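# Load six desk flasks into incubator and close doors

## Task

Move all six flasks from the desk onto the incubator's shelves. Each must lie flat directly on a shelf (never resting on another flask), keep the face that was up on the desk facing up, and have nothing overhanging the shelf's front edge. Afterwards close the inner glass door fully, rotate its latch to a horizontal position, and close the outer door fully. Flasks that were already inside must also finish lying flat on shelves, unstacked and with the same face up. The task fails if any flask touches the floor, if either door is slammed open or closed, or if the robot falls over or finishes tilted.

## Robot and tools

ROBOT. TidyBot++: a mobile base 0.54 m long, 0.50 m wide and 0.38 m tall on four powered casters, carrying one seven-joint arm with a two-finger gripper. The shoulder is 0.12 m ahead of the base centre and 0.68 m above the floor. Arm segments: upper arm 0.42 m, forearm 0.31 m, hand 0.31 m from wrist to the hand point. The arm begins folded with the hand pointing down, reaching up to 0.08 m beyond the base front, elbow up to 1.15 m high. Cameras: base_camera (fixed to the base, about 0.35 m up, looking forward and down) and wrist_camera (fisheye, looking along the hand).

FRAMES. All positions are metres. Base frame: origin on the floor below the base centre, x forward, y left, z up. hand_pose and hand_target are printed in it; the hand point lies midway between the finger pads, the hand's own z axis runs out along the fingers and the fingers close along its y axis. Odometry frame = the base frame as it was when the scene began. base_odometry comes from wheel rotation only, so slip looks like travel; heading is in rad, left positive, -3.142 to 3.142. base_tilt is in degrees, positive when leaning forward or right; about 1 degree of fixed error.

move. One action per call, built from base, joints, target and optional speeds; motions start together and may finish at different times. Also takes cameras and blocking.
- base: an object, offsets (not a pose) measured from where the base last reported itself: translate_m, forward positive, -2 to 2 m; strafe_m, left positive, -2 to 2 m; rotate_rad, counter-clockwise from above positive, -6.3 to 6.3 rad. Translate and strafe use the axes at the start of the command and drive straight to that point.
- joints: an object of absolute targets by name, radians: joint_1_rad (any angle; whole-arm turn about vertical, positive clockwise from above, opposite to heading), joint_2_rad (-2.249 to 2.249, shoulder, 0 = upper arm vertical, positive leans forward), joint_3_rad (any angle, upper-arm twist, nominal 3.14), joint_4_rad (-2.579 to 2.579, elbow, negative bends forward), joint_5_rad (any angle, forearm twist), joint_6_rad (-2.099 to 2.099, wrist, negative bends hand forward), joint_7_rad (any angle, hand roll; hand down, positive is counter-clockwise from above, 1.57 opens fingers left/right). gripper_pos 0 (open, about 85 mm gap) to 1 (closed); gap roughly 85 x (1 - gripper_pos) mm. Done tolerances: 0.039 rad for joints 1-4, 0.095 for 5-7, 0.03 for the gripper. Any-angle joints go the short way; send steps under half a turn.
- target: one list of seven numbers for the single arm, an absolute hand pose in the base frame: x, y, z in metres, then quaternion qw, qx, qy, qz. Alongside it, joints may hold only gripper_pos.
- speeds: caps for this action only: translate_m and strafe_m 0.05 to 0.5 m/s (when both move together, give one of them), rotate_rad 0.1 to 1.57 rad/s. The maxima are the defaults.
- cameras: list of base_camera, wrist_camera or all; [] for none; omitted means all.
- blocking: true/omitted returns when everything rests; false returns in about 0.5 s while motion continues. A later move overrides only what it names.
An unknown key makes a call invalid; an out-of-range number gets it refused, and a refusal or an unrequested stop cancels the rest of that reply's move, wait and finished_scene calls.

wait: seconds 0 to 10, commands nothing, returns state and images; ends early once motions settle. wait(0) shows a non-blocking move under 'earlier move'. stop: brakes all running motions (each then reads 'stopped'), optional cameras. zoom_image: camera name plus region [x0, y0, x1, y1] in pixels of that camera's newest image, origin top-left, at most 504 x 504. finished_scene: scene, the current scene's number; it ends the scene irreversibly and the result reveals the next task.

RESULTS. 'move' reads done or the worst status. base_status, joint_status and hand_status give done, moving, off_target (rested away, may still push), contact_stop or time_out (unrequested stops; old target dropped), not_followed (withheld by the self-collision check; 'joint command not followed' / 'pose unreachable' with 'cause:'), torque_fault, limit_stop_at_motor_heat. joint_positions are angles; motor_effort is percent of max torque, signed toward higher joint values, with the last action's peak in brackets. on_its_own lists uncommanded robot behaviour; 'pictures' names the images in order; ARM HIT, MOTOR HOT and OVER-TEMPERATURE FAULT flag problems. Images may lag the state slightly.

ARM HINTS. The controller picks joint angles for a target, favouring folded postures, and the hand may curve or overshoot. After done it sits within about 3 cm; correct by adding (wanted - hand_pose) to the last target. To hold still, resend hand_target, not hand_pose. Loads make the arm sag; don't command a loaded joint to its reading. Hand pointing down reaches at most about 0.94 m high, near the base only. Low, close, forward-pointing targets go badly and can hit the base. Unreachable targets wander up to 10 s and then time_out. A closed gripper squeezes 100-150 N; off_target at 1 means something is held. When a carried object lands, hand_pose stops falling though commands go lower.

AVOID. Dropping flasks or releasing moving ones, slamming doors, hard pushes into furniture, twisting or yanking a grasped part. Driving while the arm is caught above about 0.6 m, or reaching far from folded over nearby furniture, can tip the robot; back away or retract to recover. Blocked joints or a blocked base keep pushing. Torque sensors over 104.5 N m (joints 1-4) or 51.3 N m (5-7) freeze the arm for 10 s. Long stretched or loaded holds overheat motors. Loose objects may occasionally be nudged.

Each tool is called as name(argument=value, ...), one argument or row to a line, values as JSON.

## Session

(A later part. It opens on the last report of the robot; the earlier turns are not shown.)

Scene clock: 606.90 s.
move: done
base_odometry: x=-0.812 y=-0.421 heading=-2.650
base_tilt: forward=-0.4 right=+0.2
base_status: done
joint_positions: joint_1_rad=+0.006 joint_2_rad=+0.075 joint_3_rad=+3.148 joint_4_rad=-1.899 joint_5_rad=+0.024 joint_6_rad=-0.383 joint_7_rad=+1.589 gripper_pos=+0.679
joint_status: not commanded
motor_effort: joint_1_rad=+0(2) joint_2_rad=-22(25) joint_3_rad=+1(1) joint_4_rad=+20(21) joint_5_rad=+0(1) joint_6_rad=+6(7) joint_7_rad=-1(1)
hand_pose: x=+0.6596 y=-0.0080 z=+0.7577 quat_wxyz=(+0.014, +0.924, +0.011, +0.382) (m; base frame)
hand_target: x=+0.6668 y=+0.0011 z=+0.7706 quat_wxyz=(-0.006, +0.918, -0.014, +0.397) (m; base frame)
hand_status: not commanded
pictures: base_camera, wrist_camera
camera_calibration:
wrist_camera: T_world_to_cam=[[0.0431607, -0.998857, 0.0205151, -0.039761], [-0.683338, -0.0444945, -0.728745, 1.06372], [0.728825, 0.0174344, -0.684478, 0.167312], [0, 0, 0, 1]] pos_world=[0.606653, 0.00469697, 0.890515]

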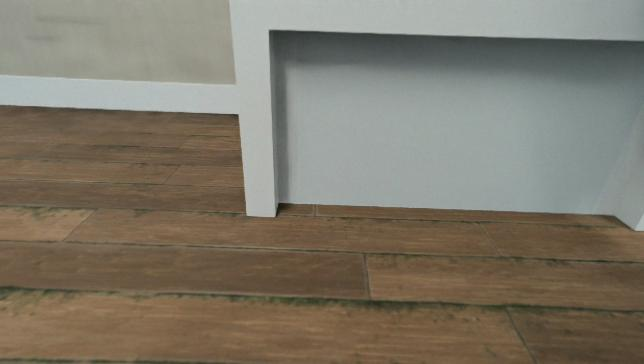

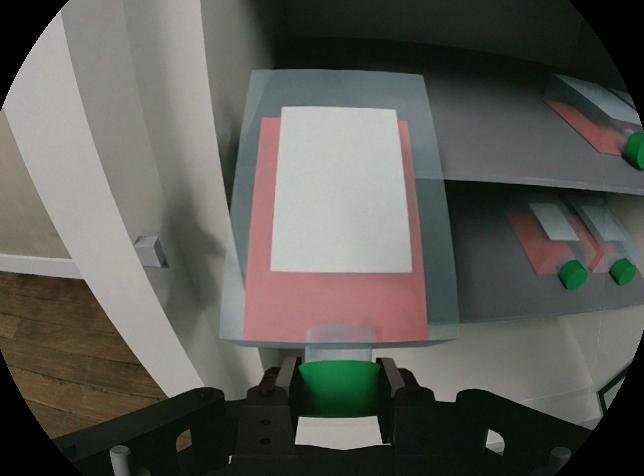

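move(
  joints={"joint_2_rad":0.015,"joint_4_rad":-1.757,"joint_6_rad":-0.533},
  cameras=["wrist_camera"],
)

Scene clock: 611.10 s.
move: done
base_odometry: x=-0.812 y=-0.421 heading=-2.650
base_tilt: forward=-0.4 right=+0.2
base_status: not commanded
joint_positions: joint_1_rad=+0.006 joint_2_rad=+0.026 joint_3_rad=+3.148 joint_4_rad=-1.775 joint_5_rad=+0.024 joint_6_rad=-0.500 joint_7_rad=+1.589 gripper_pos=+0.679
joint_status: all done
motor_effort: joint_1_rad=-1(2) joint_2_rad=-21(24) joint_3_rad=+1(1) joint_4_rad=+21(22) joint_5_rad=+1(1) joint_6_rad=+7(8) joint_7_rad=-1(1)
hand_pose: x=+0.6681 y=-0.0090 z=+0.8231 quat_wxyz=(+0.016, +0.913, +0.010, +0.408) (m; base frame)
hand_target: x=+0.6644 y=+0.0011 z=+0.8311 quat_wxyz=(-0.006, +0.914, -0.014, +0.406) (m; base frame)
hand_status: not commanded
pictures: wrist_camera
camera_calibration:
wrist_camera: T_world_to_cam=[[0.0392758, -0.998938, 0.024075, -0.0427145], [-0.64145, -0.0436794, -0.76592, 1.11968], [0.766158, 0.0146392, -0.642485, 0.146265], [0, 0, 0, 1]] pos_world=[0.607834, 0.00409655, 0.952586]

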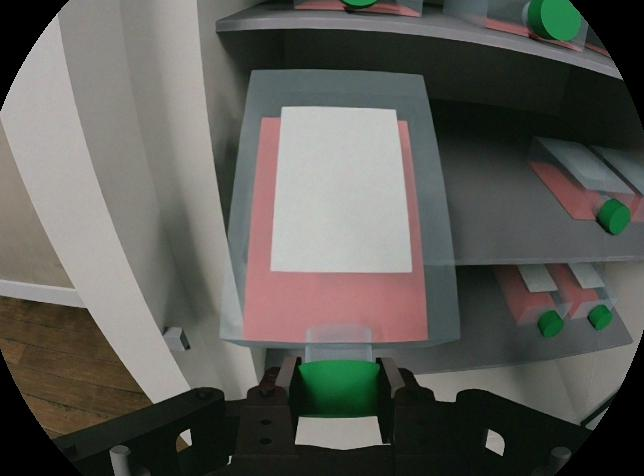

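move(
  joints={"joint_2_rad":0.005,"joint_4_rad":-1.692,"joint_6_rad":-0.607},
  cameras=["wrist_camera"],
)

move(
  joints={"joint_2_rad":0.001,"joint_4_rad":-1.64,"joint_6_rad":-0.662},
  cameras=["wrist_camera"],
)

Scene clock: 614.50 s.
move: done
base_odometry: x=-0.812 y=-0.421 heading=-2.650
base_tilt: forward=-0.4 right=+0.2
base_status: not commanded
joint_positions: joint_1_rad=+0.006 joint_2_rad=+0.021 joint_3_rad=+3.148 joint_4_rad=-1.712 joint_5_rad=+0.024 joint_6_rad=-0.576 joint_7_rad=+1.589 gripper_pos=+0.679
joint_status: all done
motor_effort: joint_1_rad=+0(1) joint_2_rad=-21(23) joint_3_rad=+1(1) joint_4_rad=+21(22) joint_5_rad=+1(1) joint_6_rad=+7(8) joint_7_rad=-1(1)
hand_pose: x=+0.6686 y=-0.0094 z=+0.8424 quat_wxyz=(+0.016, +0.914, +0.009, +0.404) (m; base frame)
hand_target: x=+0.6643 y=+0.0011 z=+0.8547 quat_wxyz=(-0.006, +0.913, -0.014, +0.407) (m; base frame)
hand_status: not commanded
pictures: wrist_camera
camera_calibration:
wrist_camera: T_world_to_cam=[[0.037724, -0.998998, 0.0240676, -0.0426964], [-0.647072, -0.0427739, -0.761228, 1.13465], [0.761495, 0.0131431, -0.648037, 0.166089], [0, 0, 0, 1]] pos_world=[0.609334, 0.00369685, 0.972387]

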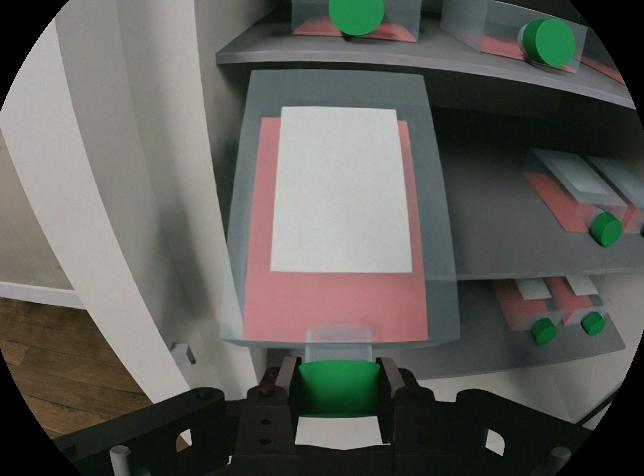

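Scene clock: 615.53 s.
move: done
base_odometry: x=-0.812 y=-0.421 heading=-2.650
base_tilt: forward=-0.4 right=+0.2
base_status: not commanded
joint_positions: joint_1_rad=+0.006 joint_2_rad=+0.018 joint_3_rad=+3.148 joint_4_rad=-1.660 joint_5_rad=+0.024 joint_6_rad=-0.632 joint_7_rad=+1.589 gripper_pos=+0.679
joint_status: all done
motor_effort: joint_1_rad=-1(1) joint_2_rad=-21(22) joint_3_rad=+1(1) joint_4_rad=+22(23) joint_5_rad=+1(1) joint_6_rad=+7(7) joint_7_rad=-1(1)
hand_pose: x=+0.6692 y=-0.0098 z=+0.8596 quat_wxyz=(+0.017, +0.915, +0.009, +0.404) (m; base frame)
hand_target: x=+0.6645 y=+0.0011 z=+0.8724 quat_wxyz=(-0.006, +0.913, -0.014, +0.407) (m; base frame)
hand_status: not commanded
pictures: wrist_camera
camera_calibration:
wrist_camera: T_world_to_cam=[[0.036384, -0.999046, 0.024134, -0.0425869], [-0.647676, -0.0419652, -0.760759, 1.14817], [0.761047, 0.0120485, -0.648585, 0.177584], [0, 0, 0, 1]] pos_world=[0.610041, 0.00349723, 0.989687]

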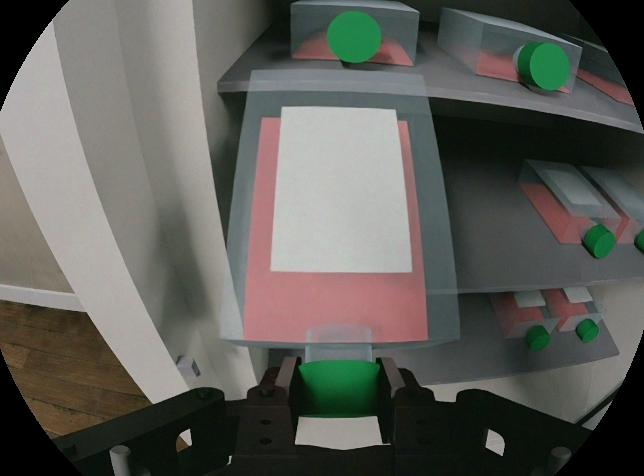

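move(
  joints={"joint_2_rad":0.045,"joint_4_rad":-1.85,"joint_6_rad":-0.42},
  cameras=["wrist_camera"],
)

move(
  base={"translate_m":0.09},
  speeds={"translate_m":0.1},
)

Scene clock: 620.10 s.
move: done
base_odometry: x=-0.812 y=-0.421 heading=-2.650
base_tilt: forward=-0.4 right=+0.2
base_status: not commanded
joint_positions: joint_1_rad=+0.006 joint_2_rad=+0.027 joint_3_rad=+3.148 joint_4_rad=-1.833 joint_5_rad=+0.024 joint_6_rad=-0.469 joint_7_rad=+1.589 gripper_pos=+0.679
joint_status: all done
motor_effort: joint_1_rad=-1(1) joint_2_rad=-21(23) joint_3_rad=+1(1) joint_4_rad=+20(23) joint_5_rad=+0(1) joint_6_rad=+6(8) joint_7_rad=-1(1)
hand_pose: x=+0.6576 y=-0.0086 z=+0.7987 quat_wxyz=(+0.015, +0.919, +0.010, +0.395) (m; base frame)
hand_target: x=+0.6649 y=+0.0011 z=+0.7911 quat_wxyz=(-0.006, +0.916, -0.014, +0.402) (m; base frame)
hand_status: not commanded
pictures: wrist_camera
camera_calibration:
wrist_camera: T_world_to_cam=[[0.0406784, -0.99892, 0.0224494, -0.041031], [-0.662625, -0.0437865, -0.747671, 1.09368], [0.747846, 0.0155385, -0.66369, 0.167645], [0, 0, 0, 1]] pos_world=[0.600996, 0.00429687, 0.929899]

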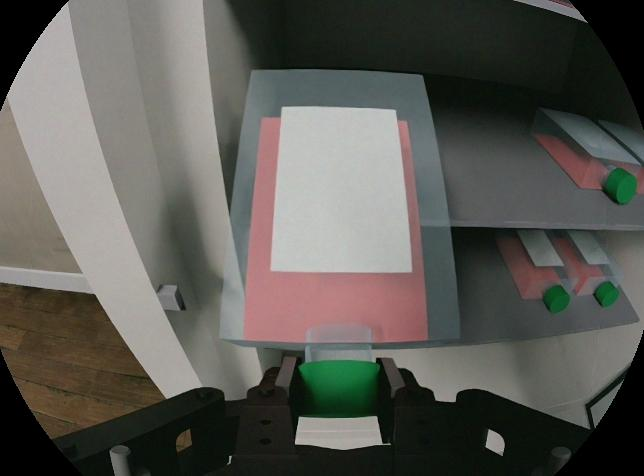

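Scene clock: 621.57 s.
move: done
base_odometry: x=-0.891 y=-0.463 heading=-2.650
base_tilt: forward=-0.4 right=+0.2
base_status: done
joint_positions: joint_1_rad=+0.006 joint_2_rad=+0.033 joint_3_rad=+3.148 joint_4_rad=-1.833 joint_5_rad=+0.024 joint_6_rad=-0.464 joint_7_rad=+1.589 gripper_pos=+0.679
joint_status: not commanded
motor_effort: joint_1_rad=-1(2) joint_2_rad=-21(24) joint_3_rad=+1(2) joint_4_rad=+21(22) joint_5_rad=+0(1) joint_6_rad=+6(7) joint_7_rad=-1(1)
hand_pose: x=+0.6593 y=-0.0086 z=+0.7965 quat_wxyz=(+0.015, +0.919, +0.011, +0.394) (m; base frame)
hand_target: x=+0.6649 y=+0.0011 z=+0.7911 quat_wxyz=(-0.006, +0.916, -0.014, +0.402) (m; base frame)
hand_status: not commanded
pictures: base_camera, wrist_camera
camera_calibration:
wrist_camera: T_world_to_cam=[[0.0407807, -0.998918, 0.0223345, -0.0410161], [-0.663521, -0.0437873, -0.746875, 1.09317], [0.747045, 0.0156386, -0.664589, 0.166149], [0, 0, 0, 1]] pos_world=[0.602894, 0.00429692, 0.9278]

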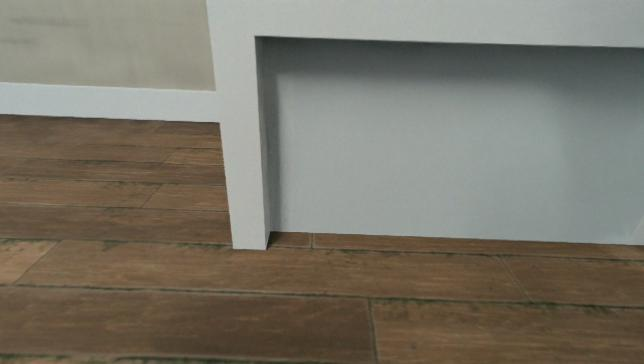

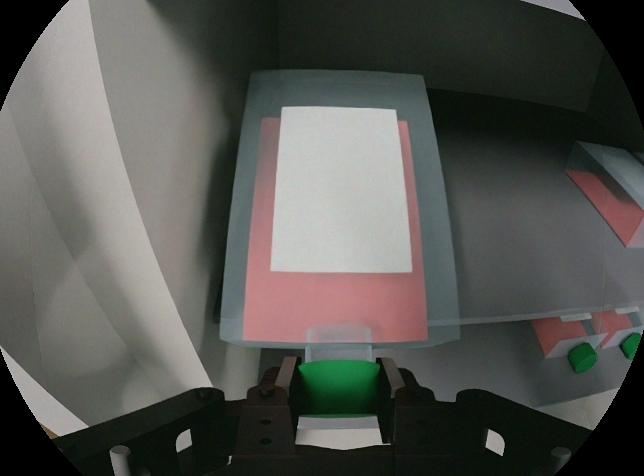

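move(
  base={"translate_m":0.085},
  speeds={"translate_m":0.07},
)

Scene clock: 624.63 s.
move: done
base_odometry: x=-0.966 y=-0.504 heading=-2.650
base_tilt: forward=-0.4 right=+0.2
base_status: done
joint_positions: joint_1_rad=+0.007 joint_2_rad=+0.037 joint_3_rad=+3.148 joint_4_rad=-1.836 joint_5_rad=+0.024 joint_6_rad=-0.459 joint_7_rad=+1.589 gripper_pos=+0.679
joint_status: not commanded
motor_effort: joint_1_rad=-1(7) joint_2_rad=-21(23) joint_3_rad=+0(5) joint_4_rad=+21(25) joint_5_rad=+1(2) joint_6_rad=+7(10) joint_7_rad=-1(2)
hand_pose: x=+0.6600 y=-0.0092 z=+0.7939 quat_wxyz=(+0.015, +0.919, +0.010, +0.393) (m; base frame)
hand_target: x=+0.6649 y=+0.0011 z=+0.7911 quat_wxyz=(-0.006, +0.916, -0.014, +0.402) (m; base frame)
hand_status: not commanded
pictures: base_camera, wrist_camera
camera_calibration:
wrist_camera: T_world_to_cam=[[0.0398991, -0.998955, 0.0222709, -0.0409089], [-0.664946, -0.043182, -0.745642, 1.09167], [0.745825, 0.0149415, -0.665975, 0.165769], [0, 0, 0, 1]] pos_world=[0.603897, 0.00379728, 0.925301]

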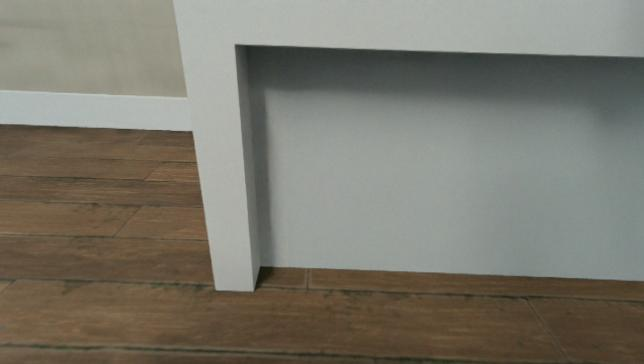

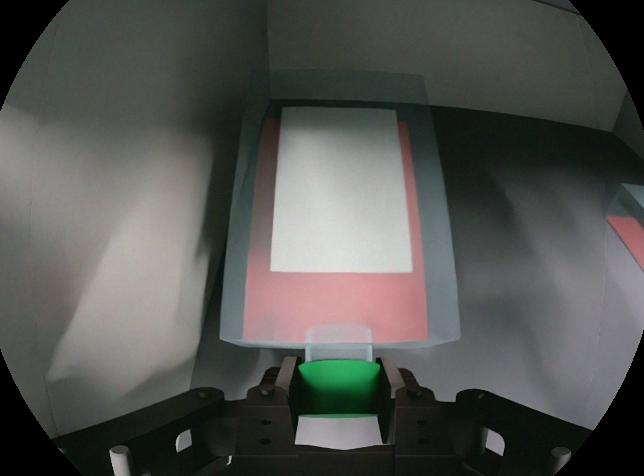

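move(
  base={"translate_m":-0.035},
  joints={"joint_2_rad":0.015,"joint_4_rad":-1.757,"joint_6_rad":-0.533},
  speeds={"translate_m":0.1},
  cameras=["wrist_camera"],
)

move(
  joints={"joint_2_rad":0.008,"joint_4_rad":-1.71,"joint_6_rad":-0.587},
  cameras=["wrist_camera"],
)

Scene clock: 630.70 s.
move: done
base_odometry: x=-0.935 y=-0.487 heading=-2.650
base_tilt: forward=-0.4 right=+0.2
base_status: done
joint_positions: joint_1_rad=+0.007 joint_2_rad=+0.017 joint_3_rad=+3.147 joint_4_rad=-1.776 joint_5_rad=+0.024 joint_6_rad=-0.514 joint_7_rad=+1.589 gripper_pos=+0.679
joint_status: all done
motor_effort: joint_1_rad=+0(4) joint_2_rad=-21(26) joint_3_rad=+1(3) joint_4_rad=+21(23) joint_5_rad=+1(1) joint_6_rad=+7(8) joint_7_rad=-1(1)
hand_pose: x=+0.6634 y=-0.0086 z=+0.8238 quat_wxyz=(+0.016, +0.914, +0.010, +0.405) (m; base frame)
hand_target: x=+0.6644 y=+0.0011 z=+0.8311 quat_wxyz=(-0.006, +0.914, -0.014, +0.406) (m; base frame)
hand_status: not commanded
pictures: wrist_camera
camera_calibration:
wrist_camera: T_world_to_cam=[[0.0398709, -0.998924, 0.0237088, -0.0423044], [-0.646524, -0.0438821, -0.76163, 1.11714], [0.761851, 0.0150386, -0.647578, 0.15741], [0, 0, 0, 1]] pos_world=[0.604024, 0.00439651, 0.953789]

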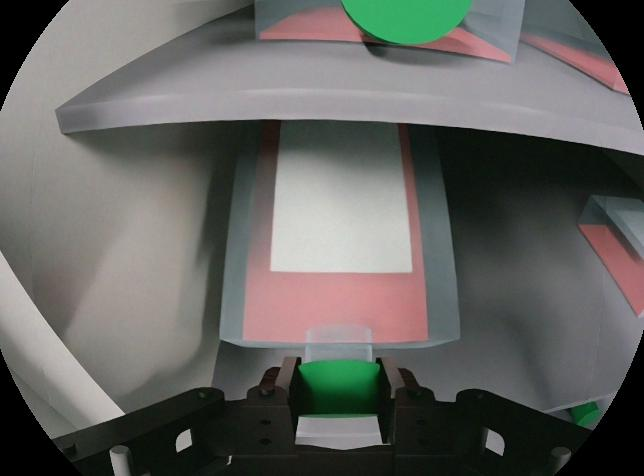

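Scene clock: 631.43 s.
move: done
base_odometry: x=-0.935 y=-0.487 heading=-2.650
base_tilt: forward=-0.4 right=+0.2
base_status: not commanded
joint_positions: joint_1_rad=+0.007 joint_2_rad=+0.017 joint_3_rad=+3.147 joint_4_rad=-1.729 joint_5_rad=+0.024 joint_6_rad=-0.559 joint_7_rad=+1.589 gripper_pos=+0.679
joint_status: all done
motor_effort: joint_1_rad=+0(1) joint_2_rad=-21(22) joint_3_rad=+1(1) joint_4_rad=+21(23) joint_5_rad=+1(1) joint_6_rad=+7(8) joint_7_rad=-1(1)
hand_pose: x=+0.6667 y=-0.0089 z=+0.8389 quat_wxyz=(+0.016, +0.914, +0.010, +0.406) (m; base frame)
hand_target: x=+0.6644 y=+0.0011 z=+0.8479 quat_wxyz=(-0.006, +0.914, -0.014, +0.406) (m; base frame)
hand_status: not commanded
pictures: wrist_camera
camera_calibration:
wrist_camera: T_world_to_cam=[[0.0388133, -0.998959, 0.0239818, -0.0426033], [-0.645062, -0.0433778, -0.762898, 1.13083], [0.763143, 0.0141408, -0.646074, 0.162456], [0, 0, 0, 1]] pos_world=[0.607131, 0.00419665, 0.968687]

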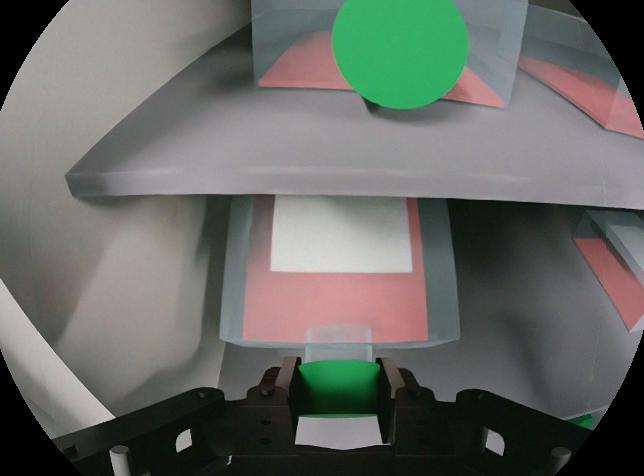

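move(
  joints={"joint_2_rad":0.003,"joint_4_rad":-1.665,"joint_6_rad":-0.637},
  cameras=["wrist_camera"],
)

Scene clock: 634.03 s.
move: done
base_odometry: x=-0.935 y=-0.487 heading=-2.650
base_tilt: forward=-0.4 right=+0.2
base_status: not commanded
joint_positions: joint_1_rad=+0.007 joint_2_rad=+0.017 joint_3_rad=+3.147 joint_4_rad=-1.694 joint_5_rad=+0.024 joint_6_rad=-0.616 joint_7_rad=+1.589 gripper_pos=+0.679
joint_status: all done
motor_effort: joint_1_rad=+0(1) joint_2_rad=-23(23) joint_3_rad=+1(1) joint_4_rad=+23(23) joint_5_rad=+1(1) joint_6_rad=+8(9) joint_7_rad=-1(1)
hand_pose: x=+0.6638 y=-0.0092 z=+0.8448 quat_wxyz=(+0.016, +0.918, +0.009, +0.396) (m; base frame)
hand_target: x=+0.6642 y=+0.0011 z=+0.8635 quat_wxyz=(-0.006, +0.914, -0.014, +0.406) (m; base frame)
hand_status: not commanded
pictures: wrist_camera
camera_calibration:
wrist_camera: T_world_to_cam=[[0.0379787, -0.999011, 0.0231121, -0.0416191], [-0.66154, -0.0424706, -0.748706, 1.13246], [0.748948, 0.0131453, -0.662499, 0.191782], [0, 0, 0, 1]] pos_world=[0.607112, 0.0039972, 0.975895]

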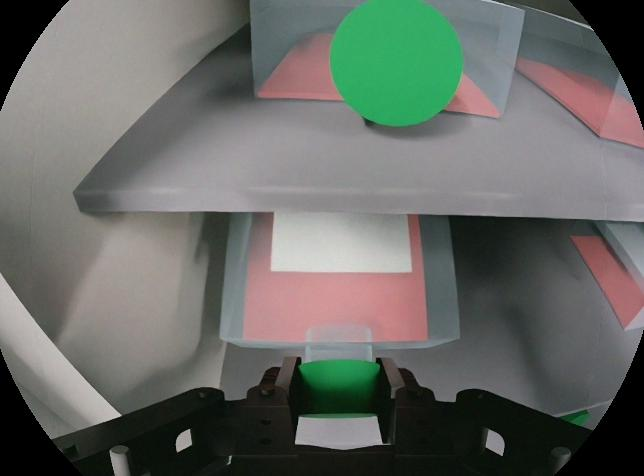

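move(
  joints={"joint_2_rad":0.0,"joint_4_rad":-1.6,"joint_6_rad":-0.705},
  cameras=["wrist_camera"],
)

move(
  joints={"joint_2_rad":-0.005,"joint_4_rad":-1.54,"joint_6_rad":-0.77},
  cameras=["wrist_camera"],
)

Scene clock: 637.27 s.
move: off_target
base_odometry: x=-0.935 y=-0.487 heading=-2.650
base_tilt: forward=-0.4 right=+0.2
base_status: not commanded
joint_positions: joint_1_rad=+0.007 joint_2_rad=+0.017 joint_3_rad=+3.146 joint_4_rad=-1.644 joint_5_rad=+0.024 joint_6_rad=-0.698 joint_7_rad=+1.589 gripper_pos=+0.679
joint_status: joint_4_rad off_target (ended at -1.644, target -1.600); the others done
motor_effort: joint_1_rad=+1(2) joint_2_rad=-25(25) joint_3_rad=+3(3) joint_4_rad=+25(26) joint_5_rad=+1(2) joint_6_rad=+10(10) joint_7_rad=-2(2)
hand_pose: x=+0.6587 y=-0.0093 z=+0.8533 quat_wxyz=(+0.016, +0.924, +0.009, +0.381) (m; base frame)
hand_target: x=+0.6643 y=+0.0011 z=+0.8848 quat_wxyz=(-0.006, +0.914, -0.014, +0.406) (m; base frame)
hand_status: not commanded
pictures: wrist_camera
camera_calibration:
wrist_camera: T_world_to_cam=[[0.0373543, -0.999065, 0.0217772, -0.0402238], [-0.685023, -0.0414667, -0.72734, 1.13265], [0.727563, 0.0122514, -0.685931, 0.23532], [0, 0, 0, 1]] pos_world=[0.606181, 0.00389791, 0.986109]

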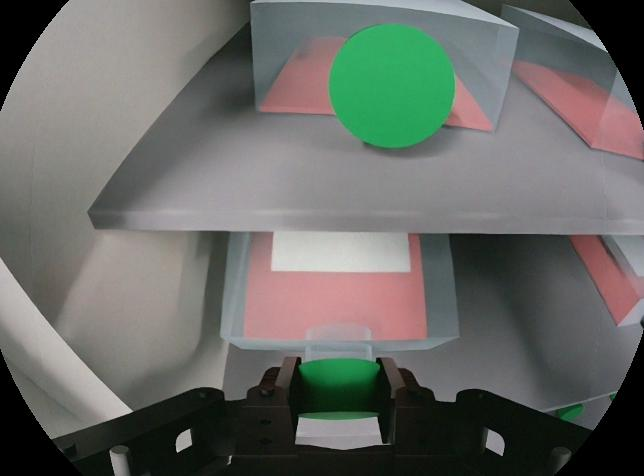

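Scene clock: 638.07 s.
move: off_target
base_odometry: x=-0.935 y=-0.487 heading=-2.650
base_tilt: forward=-0.4 right=+0.2
base_status: not commanded
joint_positions: joint_1_rad=+0.007 joint_2_rad=+0.017 joint_3_rad=+3.146 joint_4_rad=-1.588 joint_5_rad=+0.024 joint_6_rad=-0.771 joint_7_rad=+1.589 gripper_pos=+0.679
joint_status: joint_4_rad off_target (ended at -1.588, target -1.540); the others done
motor_effort: joint_1_rad=+0(1) joint_2_rad=-25(26) joint_3_rad=+1(3) joint_4_rad=+27(28) joint_5_rad=+0(2) joint_6_rad=+11(12) joint_7_rad=-1(1)
hand_pose: x=+0.6559 y=-0.0097 z=+0.8670 quat_wxyz=(+0.016, +0.928, +0.008, +0.373) (m; base frame)
hand_target: x=+0.6622 y=+0.0011 z=+0.9053 quat_wxyz=(-0.006, +0.914, -0.014, +0.406) (m; base frame)
hand_status: not commanded
pictures: wrist_camera
camera_calibration:
wrist_camera: T_world_to_cam=[[0.0359643, -0.999132, 0.0210198, -0.0392253], [-0.697715, -0.0401621, -0.715248, 1.13856], [0.715472, 0.0110576, -0.698554, 0.265604], [0, 0, 0, 1]] pos_world=[0.60577, 0.0035988, 1.00072]

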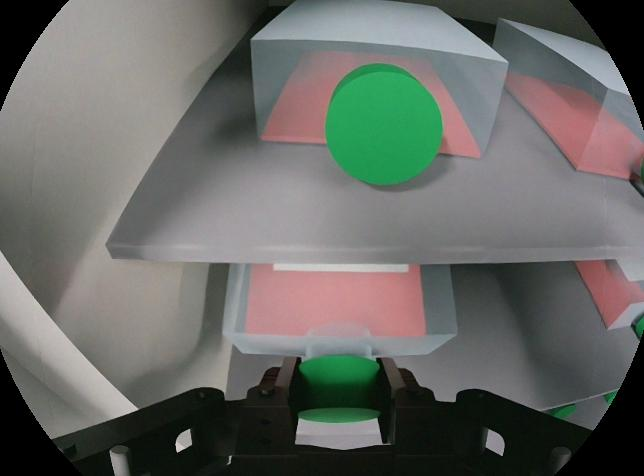

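move(
  joints={"joint_2_rad":0.015,"joint_4_rad":-1.757,"joint_6_rad":-0.533},
  cameras=["wrist_camera"],
)

move(
  joints={"joint_2_rad":0.045,"joint_4_rad":-1.85,"joint_6_rad":-0.42},
  cameras=["wrist_camera"],
)

Scene clock: 643.00 s.
move: done
base_odometry: x=-0.935 y=-0.487 heading=-2.650
base_tilt: forward=-0.4 right=+0.2
base_status: not commanded
joint_positions: joint_1_rad=+0.007 joint_2_rad=+0.017 joint_3_rad=+3.146 joint_4_rad=-1.738 joint_5_rad=+0.024 joint_6_rad=-0.581 joint_7_rad=+1.589 gripper_pos=+0.679
joint_status: all done
motor_effort: joint_1_rad=-1(2) joint_2_rad=-21(26) joint_3_rad=+1(1) joint_4_rad=+21(28) joint_5_rad=+1(1) joint_6_rad=+7(11) joint_7_rad=-1(2)
hand_pose: x=+0.6597 y=-0.0086 z=+0.8290 quat_wxyz=(+0.016, +0.920, +0.010, +0.391) (m; base frame)
hand_target: x=+0.6644 y=+0.0011 z=+0.8312 quat_wxyz=(-0.006, +0.914, -0.014, +0.406) (m; base frame)
hand_status: not commanded
pictures: wrist_camera
camera_calibration:
wrist_camera: T_world_to_cam=[[0.0396131, -0.99896, 0.0225695, -0.041218], [-0.668176, -0.0432769, -0.742744, 1.11731], [0.742948, 0.014342, -0.669195, 0.193956], [0, 0, 0, 1]] pos_world=[0.604094, 0.00439687, 0.9606]

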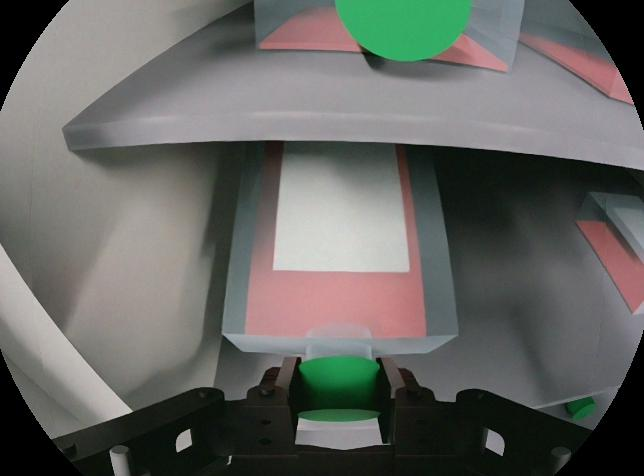

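Scene clock: 644.20 s.
move: done
base_odometry: x=-0.935 y=-0.487 heading=-2.650
base_tilt: forward=-0.4 right=+0.2
base_status: not commanded
joint_positions: joint_1_rad=+0.007 joint_2_rad=+0.027 joint_3_rad=+3.146 joint_4_rad=-1.833 joint_5_rad=+0.024 joint_6_rad=-0.468 joint_7_rad=+1.589 gripper_pos=+0.679
joint_status: all done
motor_effort: joint_1_rad=-1(2) joint_2_rad=-21(22) joint_3_rad=+1(1) joint_4_rad=+21(23) joint_5_rad=+1(1) joint_6_rad=+7(8) joint_7_rad=-1(1)
hand_pose: x=+0.6579 y=-0.0079 z=+0.7989 quat_wxyz=(+0.015, +0.918, +0.011, +0.395) (m; base frame)
hand_target: x=+0.6649 y=+0.0011 z=+0.7912 quat_wxyz=(-0.006, +0.916, -0.014, +0.402) (m; base frame)
hand_status: not commanded
pictures: wrist_camera
camera_calibration:
wrist_camera: T_world_to_cam=[[0.04201, -0.998867, 0.0223637, -0.0410592], [-0.661863, -0.0445901, -0.748298, 1.09398], [0.748447, 0.0166342, -0.662986, 0.16661], [0, 0, 0, 1]] pos_world=[0.60109, 0.00499647, 0.929999]

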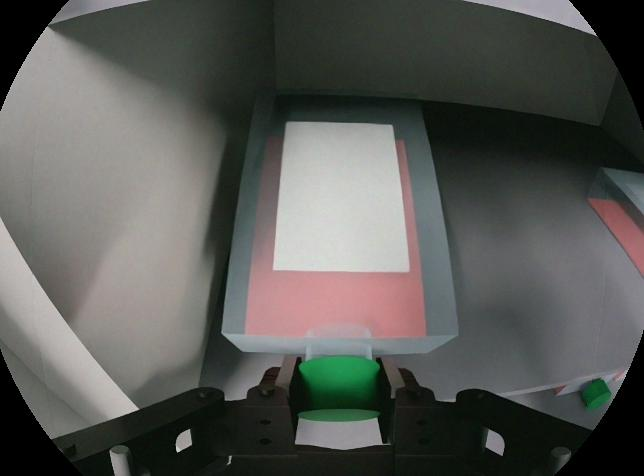

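move(
  joints={"joint_2_rad":-0.005,"joint_4_rad":-1.56,"joint_6_rad":-0.75},
  cameras=[],
)

move(
  joints={"joint_2_rad":-0.005,"joint_4_rad":-1.47,"joint_6_rad":-0.84},
  cameras=["wrist_camera"],
)

move(
  joints={"joint_2_rad":-0.005,"joint_4_rad":-1.4,"joint_6_rad":-0.91},
  cameras=["wrist_camera"],
)

Scene clock: 649.73 s.
move: done
base_odometry: x=-0.935 y=-0.487 heading=-2.650
base_tilt: forward=-0.4 right=+0.2
base_status: not commanded
joint_positions: joint_1_rad=+0.007 joint_2_rad=+0.022 joint_3_rad=+3.146 joint_4_rad=-1.599 joint_5_rad=+0.024 joint_6_rad=-0.729 joint_7_rad=+1.589 gripper_pos=+0.679
joint_status: all done
motor_effort: joint_1_rad=-1(2) joint_2_rad=-25(25) joint_3_rad=+1(2) joint_4_rad=+24(26) joint_5_rad=+1(1) joint_6_rad=+8(9) joint_7_rad=-1(1)
hand_pose: x=+0.6637 y=-0.0095 z=+0.8679 quat_wxyz=(+0.016, +0.923, +0.009, +0.385) (m; base frame)
hand_target: x=+0.6623 y=+0.0011 z=+0.8990 quat_wxyz=(-0.006, +0.914, -0.014, +0.406) (m; base frame)
hand_status: not commanded
pictures: none
No camera images: "cameras" was empty.

Scene clock: 650.63 s.
move: off_target
base_odometry: x=-0.935 y=-0.487 heading=-2.650
base_tilt: forward=-0.4 right=+0.2
base_status: not commanded
joint_positions: joint_1_rad=+0.006 joint_2_rad=+0.022 joint_3_rad=+3.146 joint_4_rad=-1.515 joint_5_rad=+0.024 joint_6_rad=-0.833 joint_7_rad=+1.589 gripper_pos=+0.679
joint_status: joint_4_rad off_target (ended at -1.515, target -1.470); the others done
motor_effort: joint_1_rad=+0(2) joint_2_rad=-25(27) joint_3_rad=+1(3) joint_4_rad=+26(26) joint_5_rad=+1(1) joint_6_rad=+10(11) joint_7_rad=-1(2)
hand_pose: x=+0.6595 y=-0.0097 z=+0.8899 quat_wxyz=(+0.017, +0.926, +0.008, +0.376) (m; base frame)
hand_target: x=+0.6606 y=+0.0011 z=+0.9272 quat_wxyz=(-0.006, +0.914, -0.014, +0.406) (m; base frame)
hand_status: not commanded
pictures: wrist_camera
camera_calibration:
wrist_camera: T_world_to_cam=[[0.0349741, -0.99916, 0.0213721, -0.0394556], [-0.693085, -0.0396562, -0.719764, 1.15842], [0.720007, 0.0103604, -0.69389, 0.271917], [0, 0, 0, 1]] pos_world=[0.608482, 0.00369901, 1.02331]

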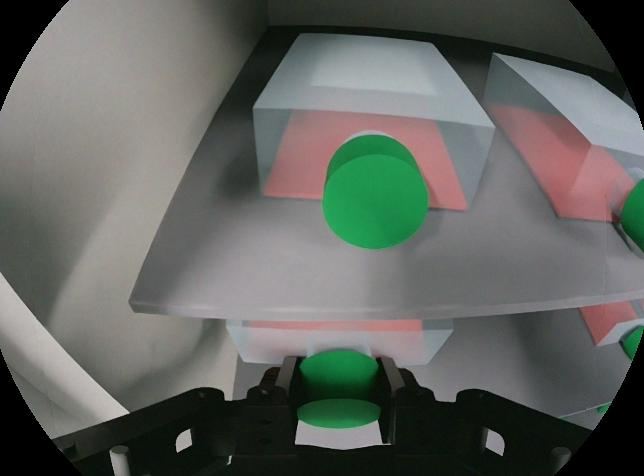

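Scene clock: 651.43 s.
move: off_target
base_odometry: x=-0.935 y=-0.487 heading=-2.650
base_tilt: forward=-0.4 right=+0.2
base_status: not commanded
joint_positions: joint_1_rad=+0.006 joint_2_rad=+0.023 joint_3_rad=+3.145 joint_4_rad=-1.449 joint_5_rad=+0.024 joint_6_rad=-0.906 joint_7_rad=+1.589 gripper_pos=+0.679
joint_status: joint_4_rad off_target (ended at -1.449, target -1.400); the others done
motor_effort: joint_1_rad=+0(1) joint_2_rad=-27(31) joint_3_rad=+1(3) joint_4_rad=+26(28) joint_5_rad=+0(1) joint_6_rad=+9(11) joint_7_rad=-1(2)
hand_pose: x=+0.6566 y=-0.0100 z=+0.9087 quat_wxyz=(+0.017, +0.928, +0.007, +0.372) (m; base frame)
hand_target: x=+0.6575 y=+0.0011 z=+0.9490 quat_wxyz=(-0.006, +0.914, -0.014, +0.406) (m; base frame)
hand_status: not commanded
pictures: wrist_camera
camera_calibration:
wrist_camera: T_world_to_cam=[[0.0334432, -0.999224, 0.0207962, -0.038569], [-0.698594, -0.0382516, -0.714495, 1.16876], [0.714736, 0.00936691, -0.699331, 0.295487], [0, 0, 0, 1]] pos_world=[0.606582, 0.0034001, 1.04252]

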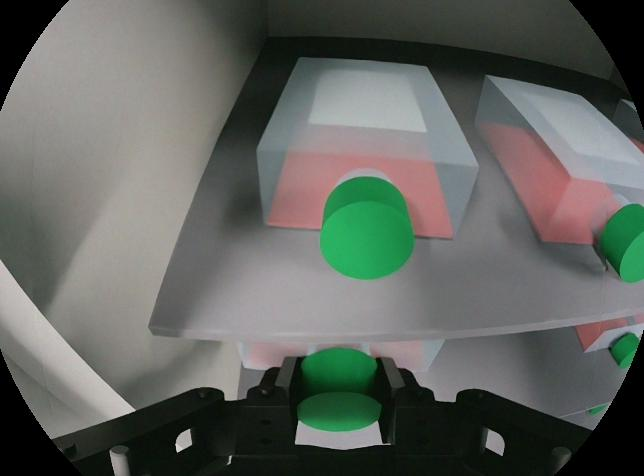

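move(
  joints={"joint_2_rad":0.015,"joint_4_rad":-1.757,"joint_6_rad":-0.533},
  cameras=[],
)

move(
  joints={"joint_2_rad":0.045,"joint_4_rad":-1.85,"joint_6_rad":-0.42},
  cameras=["wrist_camera"],
)

Scene clock: 655.27 s.
move: done
base_odometry: x=-0.935 y=-0.487 heading=-2.650
base_tilt: forward=-0.4 right=+0.2
base_status: not commanded
joint_positions: joint_1_rad=+0.006 joint_2_rad=+0.014 joint_3_rad=+3.145 joint_4_rad=-1.738 joint_5_rad=+0.024 joint_6_rad=-0.582 joint_7_rad=+1.589 gripper_pos=+0.679
joint_status: all done
motor_effort: joint_1_rad=+0(1) joint_2_rad=-21(28) joint_3_rad=+1(1) joint_4_rad=+21(27) joint_5_rad=+0(1) joint_6_rad=+7(10) joint_7_rad=-1(1)
hand_pose: x=+0.6591 y=-0.0083 z=+0.8309 quat_wxyz=(+0.016, +0.919, +0.010, +0.393) (m; base frame)
hand_target: x=+0.6644 y=+0.0011 z=+0.8311 quat_wxyz=(-0.006, +0.914, -0.014, +0.406) (m; base frame)
hand_status: not commanded
pictures: none
No camera images: "cameras" was empty.

Scene clock: 656.50 s.
move: done
base_odometry: x=-0.935 y=-0.487 heading=-2.650
base_tilt: forward=-0.4 right=+0.2
base_status: not commanded
joint_positions: joint_1_rad=+0.006 joint_2_rad=+0.027 joint_3_rad=+3.145 joint_4_rad=-1.833 joint_5_rad=+0.024 joint_6_rad=-0.468 joint_7_rad=+1.589 gripper_pos=+0.679
joint_status: all done
motor_effort: joint_1_rad=+0(1) joint_2_rad=-21(22) joint_3_rad=+1(1) joint_4_rad=+21(22) joint_5_rad=+0(1) joint_6_rad=+7(8) joint_7_rad=-1(1)
hand_pose: x=+0.6578 y=-0.0075 z=+0.7991 quat_wxyz=(+0.015, +0.918, +0.011, +0.396) (m; base frame)
hand_target: x=+0.6649 y=+0.0011 z=+0.7912 quat_wxyz=(-0.006, +0.916, -0.014, +0.402) (m; base frame)
hand_status: not commanded
pictures: wrist_camera
camera_calibration:
wrist_camera: T_world_to_cam=[[0.0426359, -0.998841, 0.0223536, -0.0411311], [-0.661455, -0.0449886, -0.748634, 1.09421], [0.748772, 0.0171328, -0.662606, 0.166187], [0, 0, 0, 1]] pos_world=[0.601087, 0.00529624, 0.930199]

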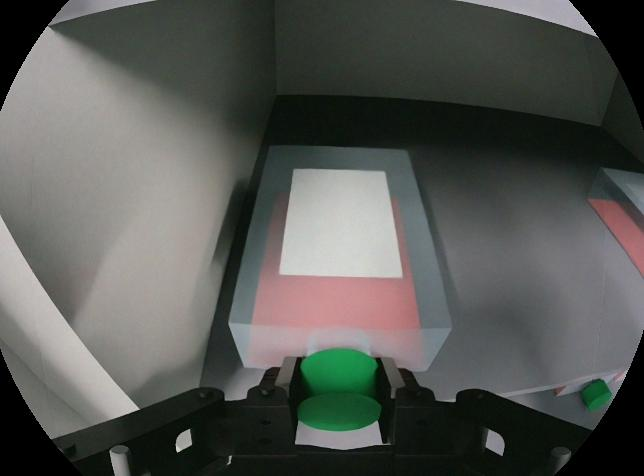

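move(
  base={"translate_m":0.03},
  speeds={"translate_m":0.1},
  joints={"joint_2_rad":0.055,"joint_4_rad":-1.89,"joint_6_rad":-0.37},
  cameras=[],
)

move(
  joints={"joint_2_rad":0.08,"joint_4_rad":-1.95,"joint_6_rad":-0.30},
  cameras=["wrist_camera"],
)

Scene clock: 660.60 s.
move: done
base_odometry: x=-0.962 y=-0.501 heading=-2.650
base_tilt: forward=-0.4 right=+0.2
base_status: done
joint_positions: joint_1_rad=+0.008 joint_2_rad=+0.036 joint_3_rad=+3.148 joint_4_rad=-1.876 joint_5_rad=+0.024 joint_6_rad=-0.417 joint_7_rad=+1.589 gripper_pos=+0.679
joint_status: all done
motor_effort: joint_1_rad=-4(6) joint_2_rad=-21(25) joint_3_rad=-2(5) joint_4_rad=+21(24) joint_5_rad=+0(2) joint_6_rad=+6(10) joint_7_rad=-1(2)
hand_pose: x=+0.6566 y=-0.0094 z=+0.7831 quat_wxyz=(+0.015, +0.918, +0.010, +0.395) (m; base frame)
hand_target: x=+0.6637 y=+0.0011 z=+0.7762 quat_wxyz=(-0.006, +0.916, -0.014, +0.402) (m; base frame)
hand_status: not commanded
pictures: none
No camera images: "cameras" was empty.

Scene clock: 661.37 s.
move: off_target
base_odometry: x=-0.962 y=-0.501 heading=-2.650
base_tilt: forward=-0.4 right=+0.2
base_status: not commanded
joint_positions: joint_1_rad=+0.008 joint_2_rad=+0.036 joint_3_rad=+3.149 joint_4_rad=-1.914 joint_5_rad=+0.024 joint_6_rad=-0.334 joint_7_rad=+1.589 gripper_pos=+0.679
joint_status: joint_2_rad off_target (ended at +0.036, target +0.080); the others done
motor_effort: joint_1_rad=-3(5) joint_2_rad=-17(22) joint_3_rad=-2(3) joint_4_rad=+18(21) joint_5_rad=+0(1) joint_6_rad=+5(8) joint_7_rad=-1(1)
hand_pose: x=+0.6618 y=-0.0095 z=+0.7823 quat_wxyz=(+0.015, +0.909, +0.010, +0.416) (m; base frame)
hand_target: x=+0.6602 y=+0.0011 z=+0.7476 quat_wxyz=(-0.006, +0.919, -0.014, +0.395) (m; base frame)
hand_status: not commanded
pictures: wrist_camera
camera_calibration:
wrist_camera: T_world_to_cam=[[0.0393194, -0.998945, 0.0237356, -0.0417901], [-0.628049, -0.043182, -0.776974, 1.08423], [0.77718, 0.0156431, -0.629084, 0.107103], [0, 0, 0, 1]] pos_world=[0.599353, 0.00339763, 0.910785]

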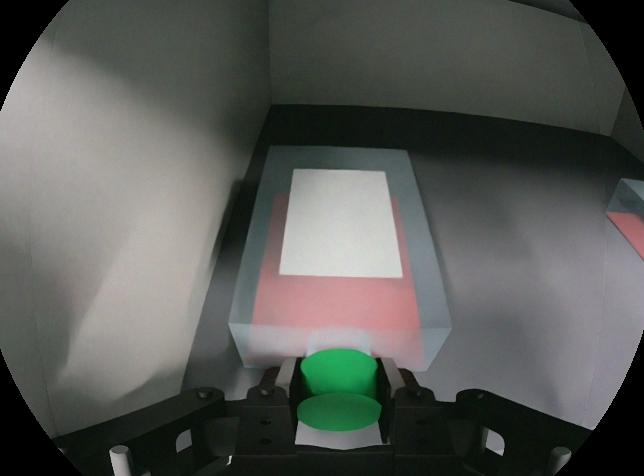

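move(
  joints={"joint_2_rad":0.06,"joint_4_rad":-1.905,"joint_6_rad":-0.34},
  cameras=[],
)

move(
  joints={"gripper_pos":0.66},
  cameras=["wrist_camera"],
)

move(
  joints={"gripper_pos":0.35},
  cameras=["wrist_camera"],
)

Scene clock: 664.53 s.
move: done
base_odometry: x=-0.962 y=-0.501 heading=-2.650
base_tilt: forward=-0.4 right=+0.2
base_status: not commanded
joint_positions: joint_1_rad=+0.008 joint_2_rad=+0.037 joint_3_rad=+3.149 joint_4_rad=-1.911 joint_5_rad=+0.024 joint_6_rad=-0.339 joint_7_rad=+1.589 gripper_pos=+0.679
joint_status: all done
motor_effort: joint_1_rad=-2(4) joint_2_rad=-19(20) joint_3_rad=-1(3) joint_4_rad=+19(20) joint_5_rad=+0(1) joint_6_rad=+5(6) joint_7_rad=-1(1)
hand_pose: x=+0.6617 y=-0.0095 z=+0.7825 quat_wxyz=(+0.015, +0.910, +0.010, +0.414) (m; base frame)
hand_target: x=+0.6656 y=+0.0011 z=+0.7725 quat_wxyz=(-0.006, +0.914, -0.014, +0.406) (m; base frame)
hand_status: not commanded
pictures: none
No camera images: "cameras" was empty.

Scene clock: 665.10 s.
move: done
base_odometry: x=-0.962 y=-0.501 heading=-2.650
base_tilt: forward=-0.4 right=+0.2
base_status: not commanded
joint_positions: joint_1_rad=+0.008 joint_2_rad=+0.037 joint_3_rad=+3.149 joint_4_rad=-1.911 joint_5_rad=+0.024 joint_6_rad=-0.339 joint_7_rad=+1.589 gripper_pos=+0.659
joint_status: all done
motor_effort: joint_1_rad=-3(5) joint_2_rad=-19(21) joint_3_rad=-1(4) joint_4_rad=+18(19) joint_5_rad=+1(1) joint_6_rad=+5(6) joint_7_rad=-1(1)
hand_pose: x=+0.6617 y=-0.0097 z=+0.7824 quat_wxyz=(+0.015, +0.910, +0.010, +0.414) (m; base frame)
hand_target: x=+0.6656 y=+0.0011 z=+0.7725 quat_wxyz=(-0.006, +0.914, -0.014, +0.406) (m; base frame)
hand_status: not commanded
pictures: wrist_camera
camera_calibration:
wrist_camera: T_world_to_cam=[[0.0388835, -0.998964, 0.0236481, -0.0416675], [-0.630185, -0.0428816, -0.77526, 1.08436], [0.775471, 0.0152422, -0.631199, 0.110015], [0, 0, 0, 1]] pos_world=[0.599652, 0.00319778, 0.911086]

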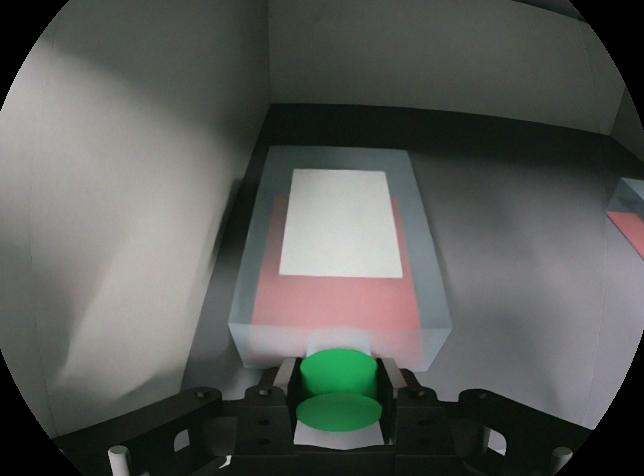

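Scene clock: 665.80 s.
move: done
base_odometry: x=-0.962 y=-0.501 heading=-2.650
base_tilt: forward=-0.4 right=+0.2
base_status: not commanded
joint_positions: joint_1_rad=+0.010 joint_2_rad=+0.039 joint_3_rad=+3.153 joint_4_rad=-1.911 joint_5_rad=+0.024 joint_6_rad=-0.339 joint_7_rad=+1.589 gripper_pos=+0.350
joint_status: all done
motor_effort: joint_1_rad=-5(7) joint_2_rad=-22(22) joint_3_rad=-4(4) joint_4_rad=+20(20) joint_5_rad=+0(1) joint_6_rad=+6(7) joint_7_rad=-1(1)
hand_pose: x=+0.6619 y=-0.0125 z=+0.7811 quat_wxyz=(+0.017, +0.910, +0.007, +0.413) (m; base frame)
hand_target: x=+0.6656 y=+0.0011 z=+0.7725 quat_wxyz=(-0.006, +0.914, -0.014, +0.406) (m; base frame)
hand_status: not commanded
pictures: wrist_camera
camera_calibration:
wrist_camera: T_world_to_cam=[[0.0338076, -0.999147, 0.0237189, -0.0411733], [-0.632314, -0.0397621, -0.773691, 1.0835], [0.773974, 0.0111589, -0.633119, 0.111537], [0, 0, 0, 1]] pos_world=[0.600176, 0.000699307, 0.909886]

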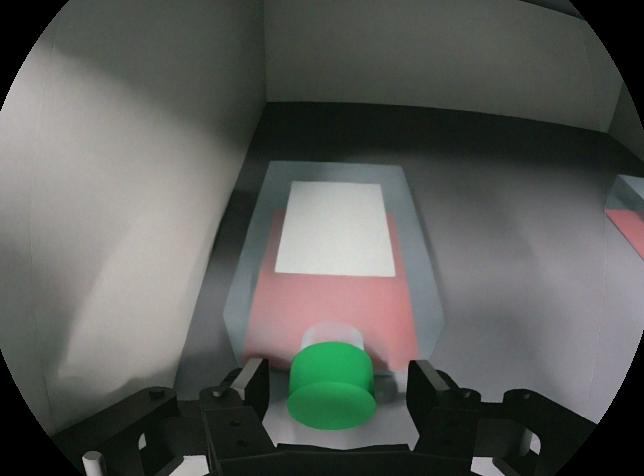

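move(
  base={"translate_m":-0.15},
  speeds={"translate_m":0.15},
  cameras=[],
)

move(
  base={"translate_m":-0.2},
  joints={"joint_2_rad":0.02,"joint_4_rad":-1.48,"joint_6_rad":-0.82,"gripper_pos":0},
)

Scene clock: 670.37 s.
move: done
base_odometry: x=-0.829 y=-0.431 heading=-2.650
base_tilt: forward=-0.4 right=+0.2
base_status: done
joint_positions: joint_1_rad=+0.006 joint_2_rad=+0.041 joint_3_rad=+3.146 joint_4_rad=-1.911 joint_5_rad=+0.024 joint_6_rad=-0.339 joint_7_rad=+1.589 gripper_pos=+0.350
joint_status: not commanded
motor_effort: joint_1_rad=-1(6) joint_2_rad=-20(23) joint_3_rad=+1(4) joint_4_rad=+20(21) joint_5_rad=+1(1) joint_6_rad=+6(7) joint_7_rad=-1(1)
hand_pose: x=+0.6622 y=-0.0068 z=+0.7800 quat_wxyz=(+0.014, +0.911, +0.012, +0.412) (m; base frame)
hand_target: x=+0.6656 y=+0.0011 z=+0.7725 quat_wxyz=(-0.006, +0.914, -0.014, +0.406) (m; base frame)
hand_status: not commanded
pictures: none
No camera images: "cameras" was empty.

Scene clock: 672.30 s.
move: done
base_odometry: x=-0.653 y=-0.336 heading=-2.650
base_tilt: forward=-0.4 right=+0.2
base_status: done
joint_positions: joint_1_rad=+0.006 joint_2_rad=+0.019 joint_3_rad=+3.146 joint_4_rad=-1.500 joint_5_rad=+0.024 joint_6_rad=-0.782 joint_7_rad=+1.589 gripper_pos=+0.000
joint_status: all done
motor_effort: joint_1_rad=-1(1) joint_2_rad=-21(24) joint_3_rad=+1(1) joint_4_rad=+21(22) joint_5_rad=+0(1) joint_6_rad=+6(7) joint_7_rad=-1(1)
hand_pose: x=+0.6730 y=-0.0096 z=+0.9111 quat_wxyz=(+0.017, +0.913, +0.008, +0.408) (m; base frame)
hand_target: x=+0.6689 y=+0.0011 z=+0.9127 quat_wxyz=(-0.006, +0.917, -0.014, +0.399) (m; base frame)
hand_status: not commanded
pictures: base_camera, wrist_camera
camera_calibration:
wrist_camera: T_world_to_cam=[[0.0344023, -0.999108, 0.024484, -0.0428669], [-0.641369, -0.0408592, -0.766144, 1.19046], [0.766461, 0.0106538, -0.642202, 0.198492], [0, 0, 0, 1]] pos_world=[0.61286, 0.00369778, 1.04058]

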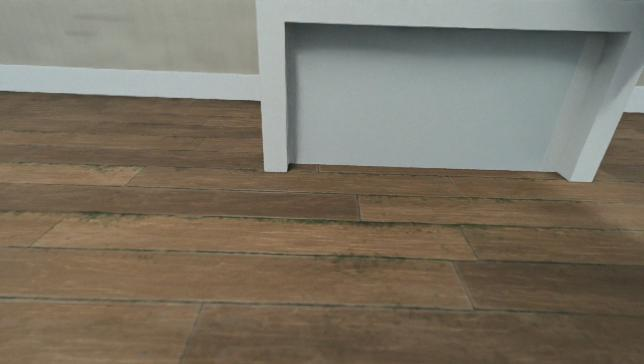

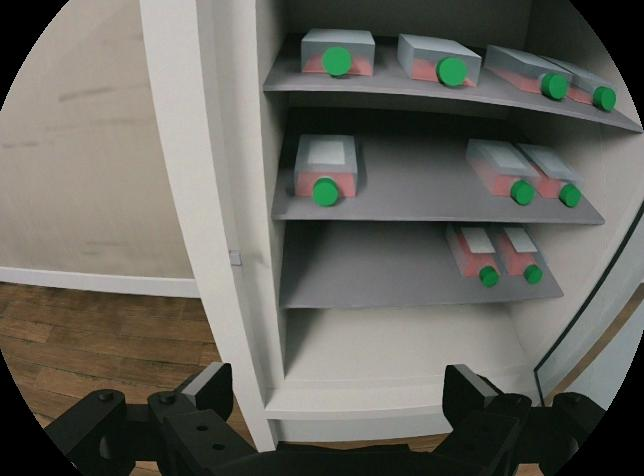

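move(
  base={"translate_m":-1.418,"strafe_m":0.21,"rotate_rad":1.573},
  speeds={"rotate_rad":0.7,"translate_m":0.5},
  joints={"joint_2_rad":0.132,"joint_4_rad":-0.957,"joint_6_rad":-2.05},
  cameras=["base_camera"],
)

move(
  joints={"joint_2_rad":0.325,"joint_4_rad":-0.803,"joint_6_rad":-1.662,"joint_7_rad":1.54},
)

Scene clock: 701.57 s.
move: done
base_odometry: x=+0.697 y=+0.148 heading=-1.076
base_tilt: forward=-0.4 right=+0.2
base_status: done
joint_positions: joint_1_rad=+0.005 joint_2_rad=+0.106 joint_3_rad=+3.147 joint_4_rad=-0.978 joint_5_rad=+0.024 joint_6_rad=-2.010 joint_7_rad=+1.589 gripper_pos=+0.000
joint_status: all done
motor_effort: joint_1_rad=-1(4) joint_2_rad=-18(24) joint_3_rad=+1(3) joint_4_rad=+15(22) joint_5_rad=+0(2) joint_6_rad=+1(7) joint_7_rad=-1(1)
hand_pose: x=+0.4562 y=-0.0084 z=+0.9364 quat_wxyz=(+0.011, +1.000, -0.001, +0.024) (m; base frame)
hand_target: x=+0.4538 y=+0.0012 z=+0.9333 quat_wxyz=(+0.000, +1.000, -0.016, +0.001) (m; base frame)
hand_status: not commanded
pictures: base_camera

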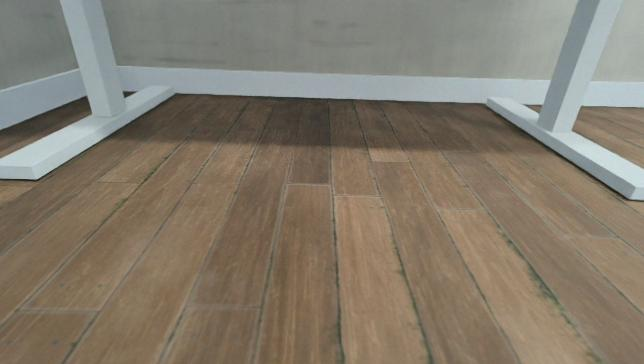

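Scene clock: 703.10 s.
move: done
base_odometry: x=+0.697 y=+0.148 heading=-1.076
base_tilt: forward=-0.4 right=+0.2
base_status: not commanded
joint_positions: joint_1_rad=+0.005 joint_2_rad=+0.315 joint_3_rad=+3.147 joint_4_rad=-0.825 joint_5_rad=+0.024 joint_6_rad=-1.705 joint_7_rad=+1.589 gripper_pos=+0.000
joint_status: all done
motor_effort: joint_1_rad=+0(1) joint_2_rad=-27(31) joint_3_rad=+1(1) joint_4_rad=+17(18) joint_5_rad=+1(1) joint_6_rad=+3(3) joint_7_rad=-1(2)
hand_pose: x=+0.6260 y=-0.0104 z=+0.9157 quat_wxyz=(+0.014, +0.989, +0.001, +0.148) (m; base frame)
hand_target: x=+0.6446 y=+0.0012 z=+0.9230 quat_wxyz=(-0.003, +0.984, -0.015, +0.175) (m; base frame)
hand_status: not commanded
pictures: base_camera, wrist_camera
camera_calibration:
wrist_camera: T_world_to_cam=[[0.0205215, -0.999789, -0.000221316, -0.0107156], [-0.945745, -0.0193404, -0.324332, 0.949986], [0.32426, 0.00686509, -0.945943, 0.792482], [0, 0, 0, 1]] pos_world=[0.641695, 0.00221932, 1.05775]

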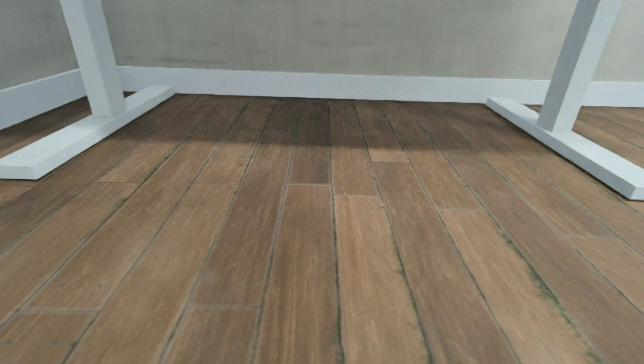

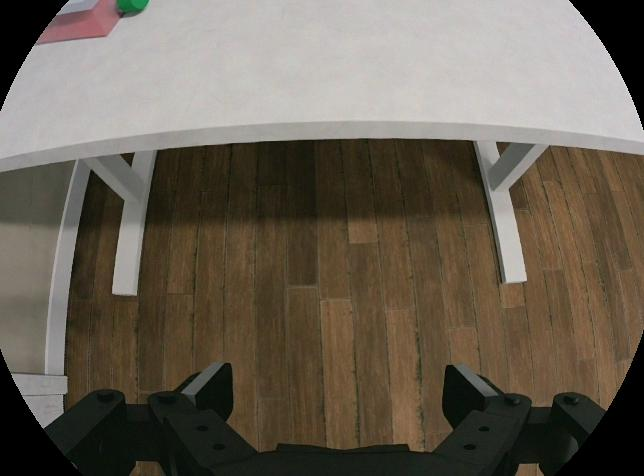

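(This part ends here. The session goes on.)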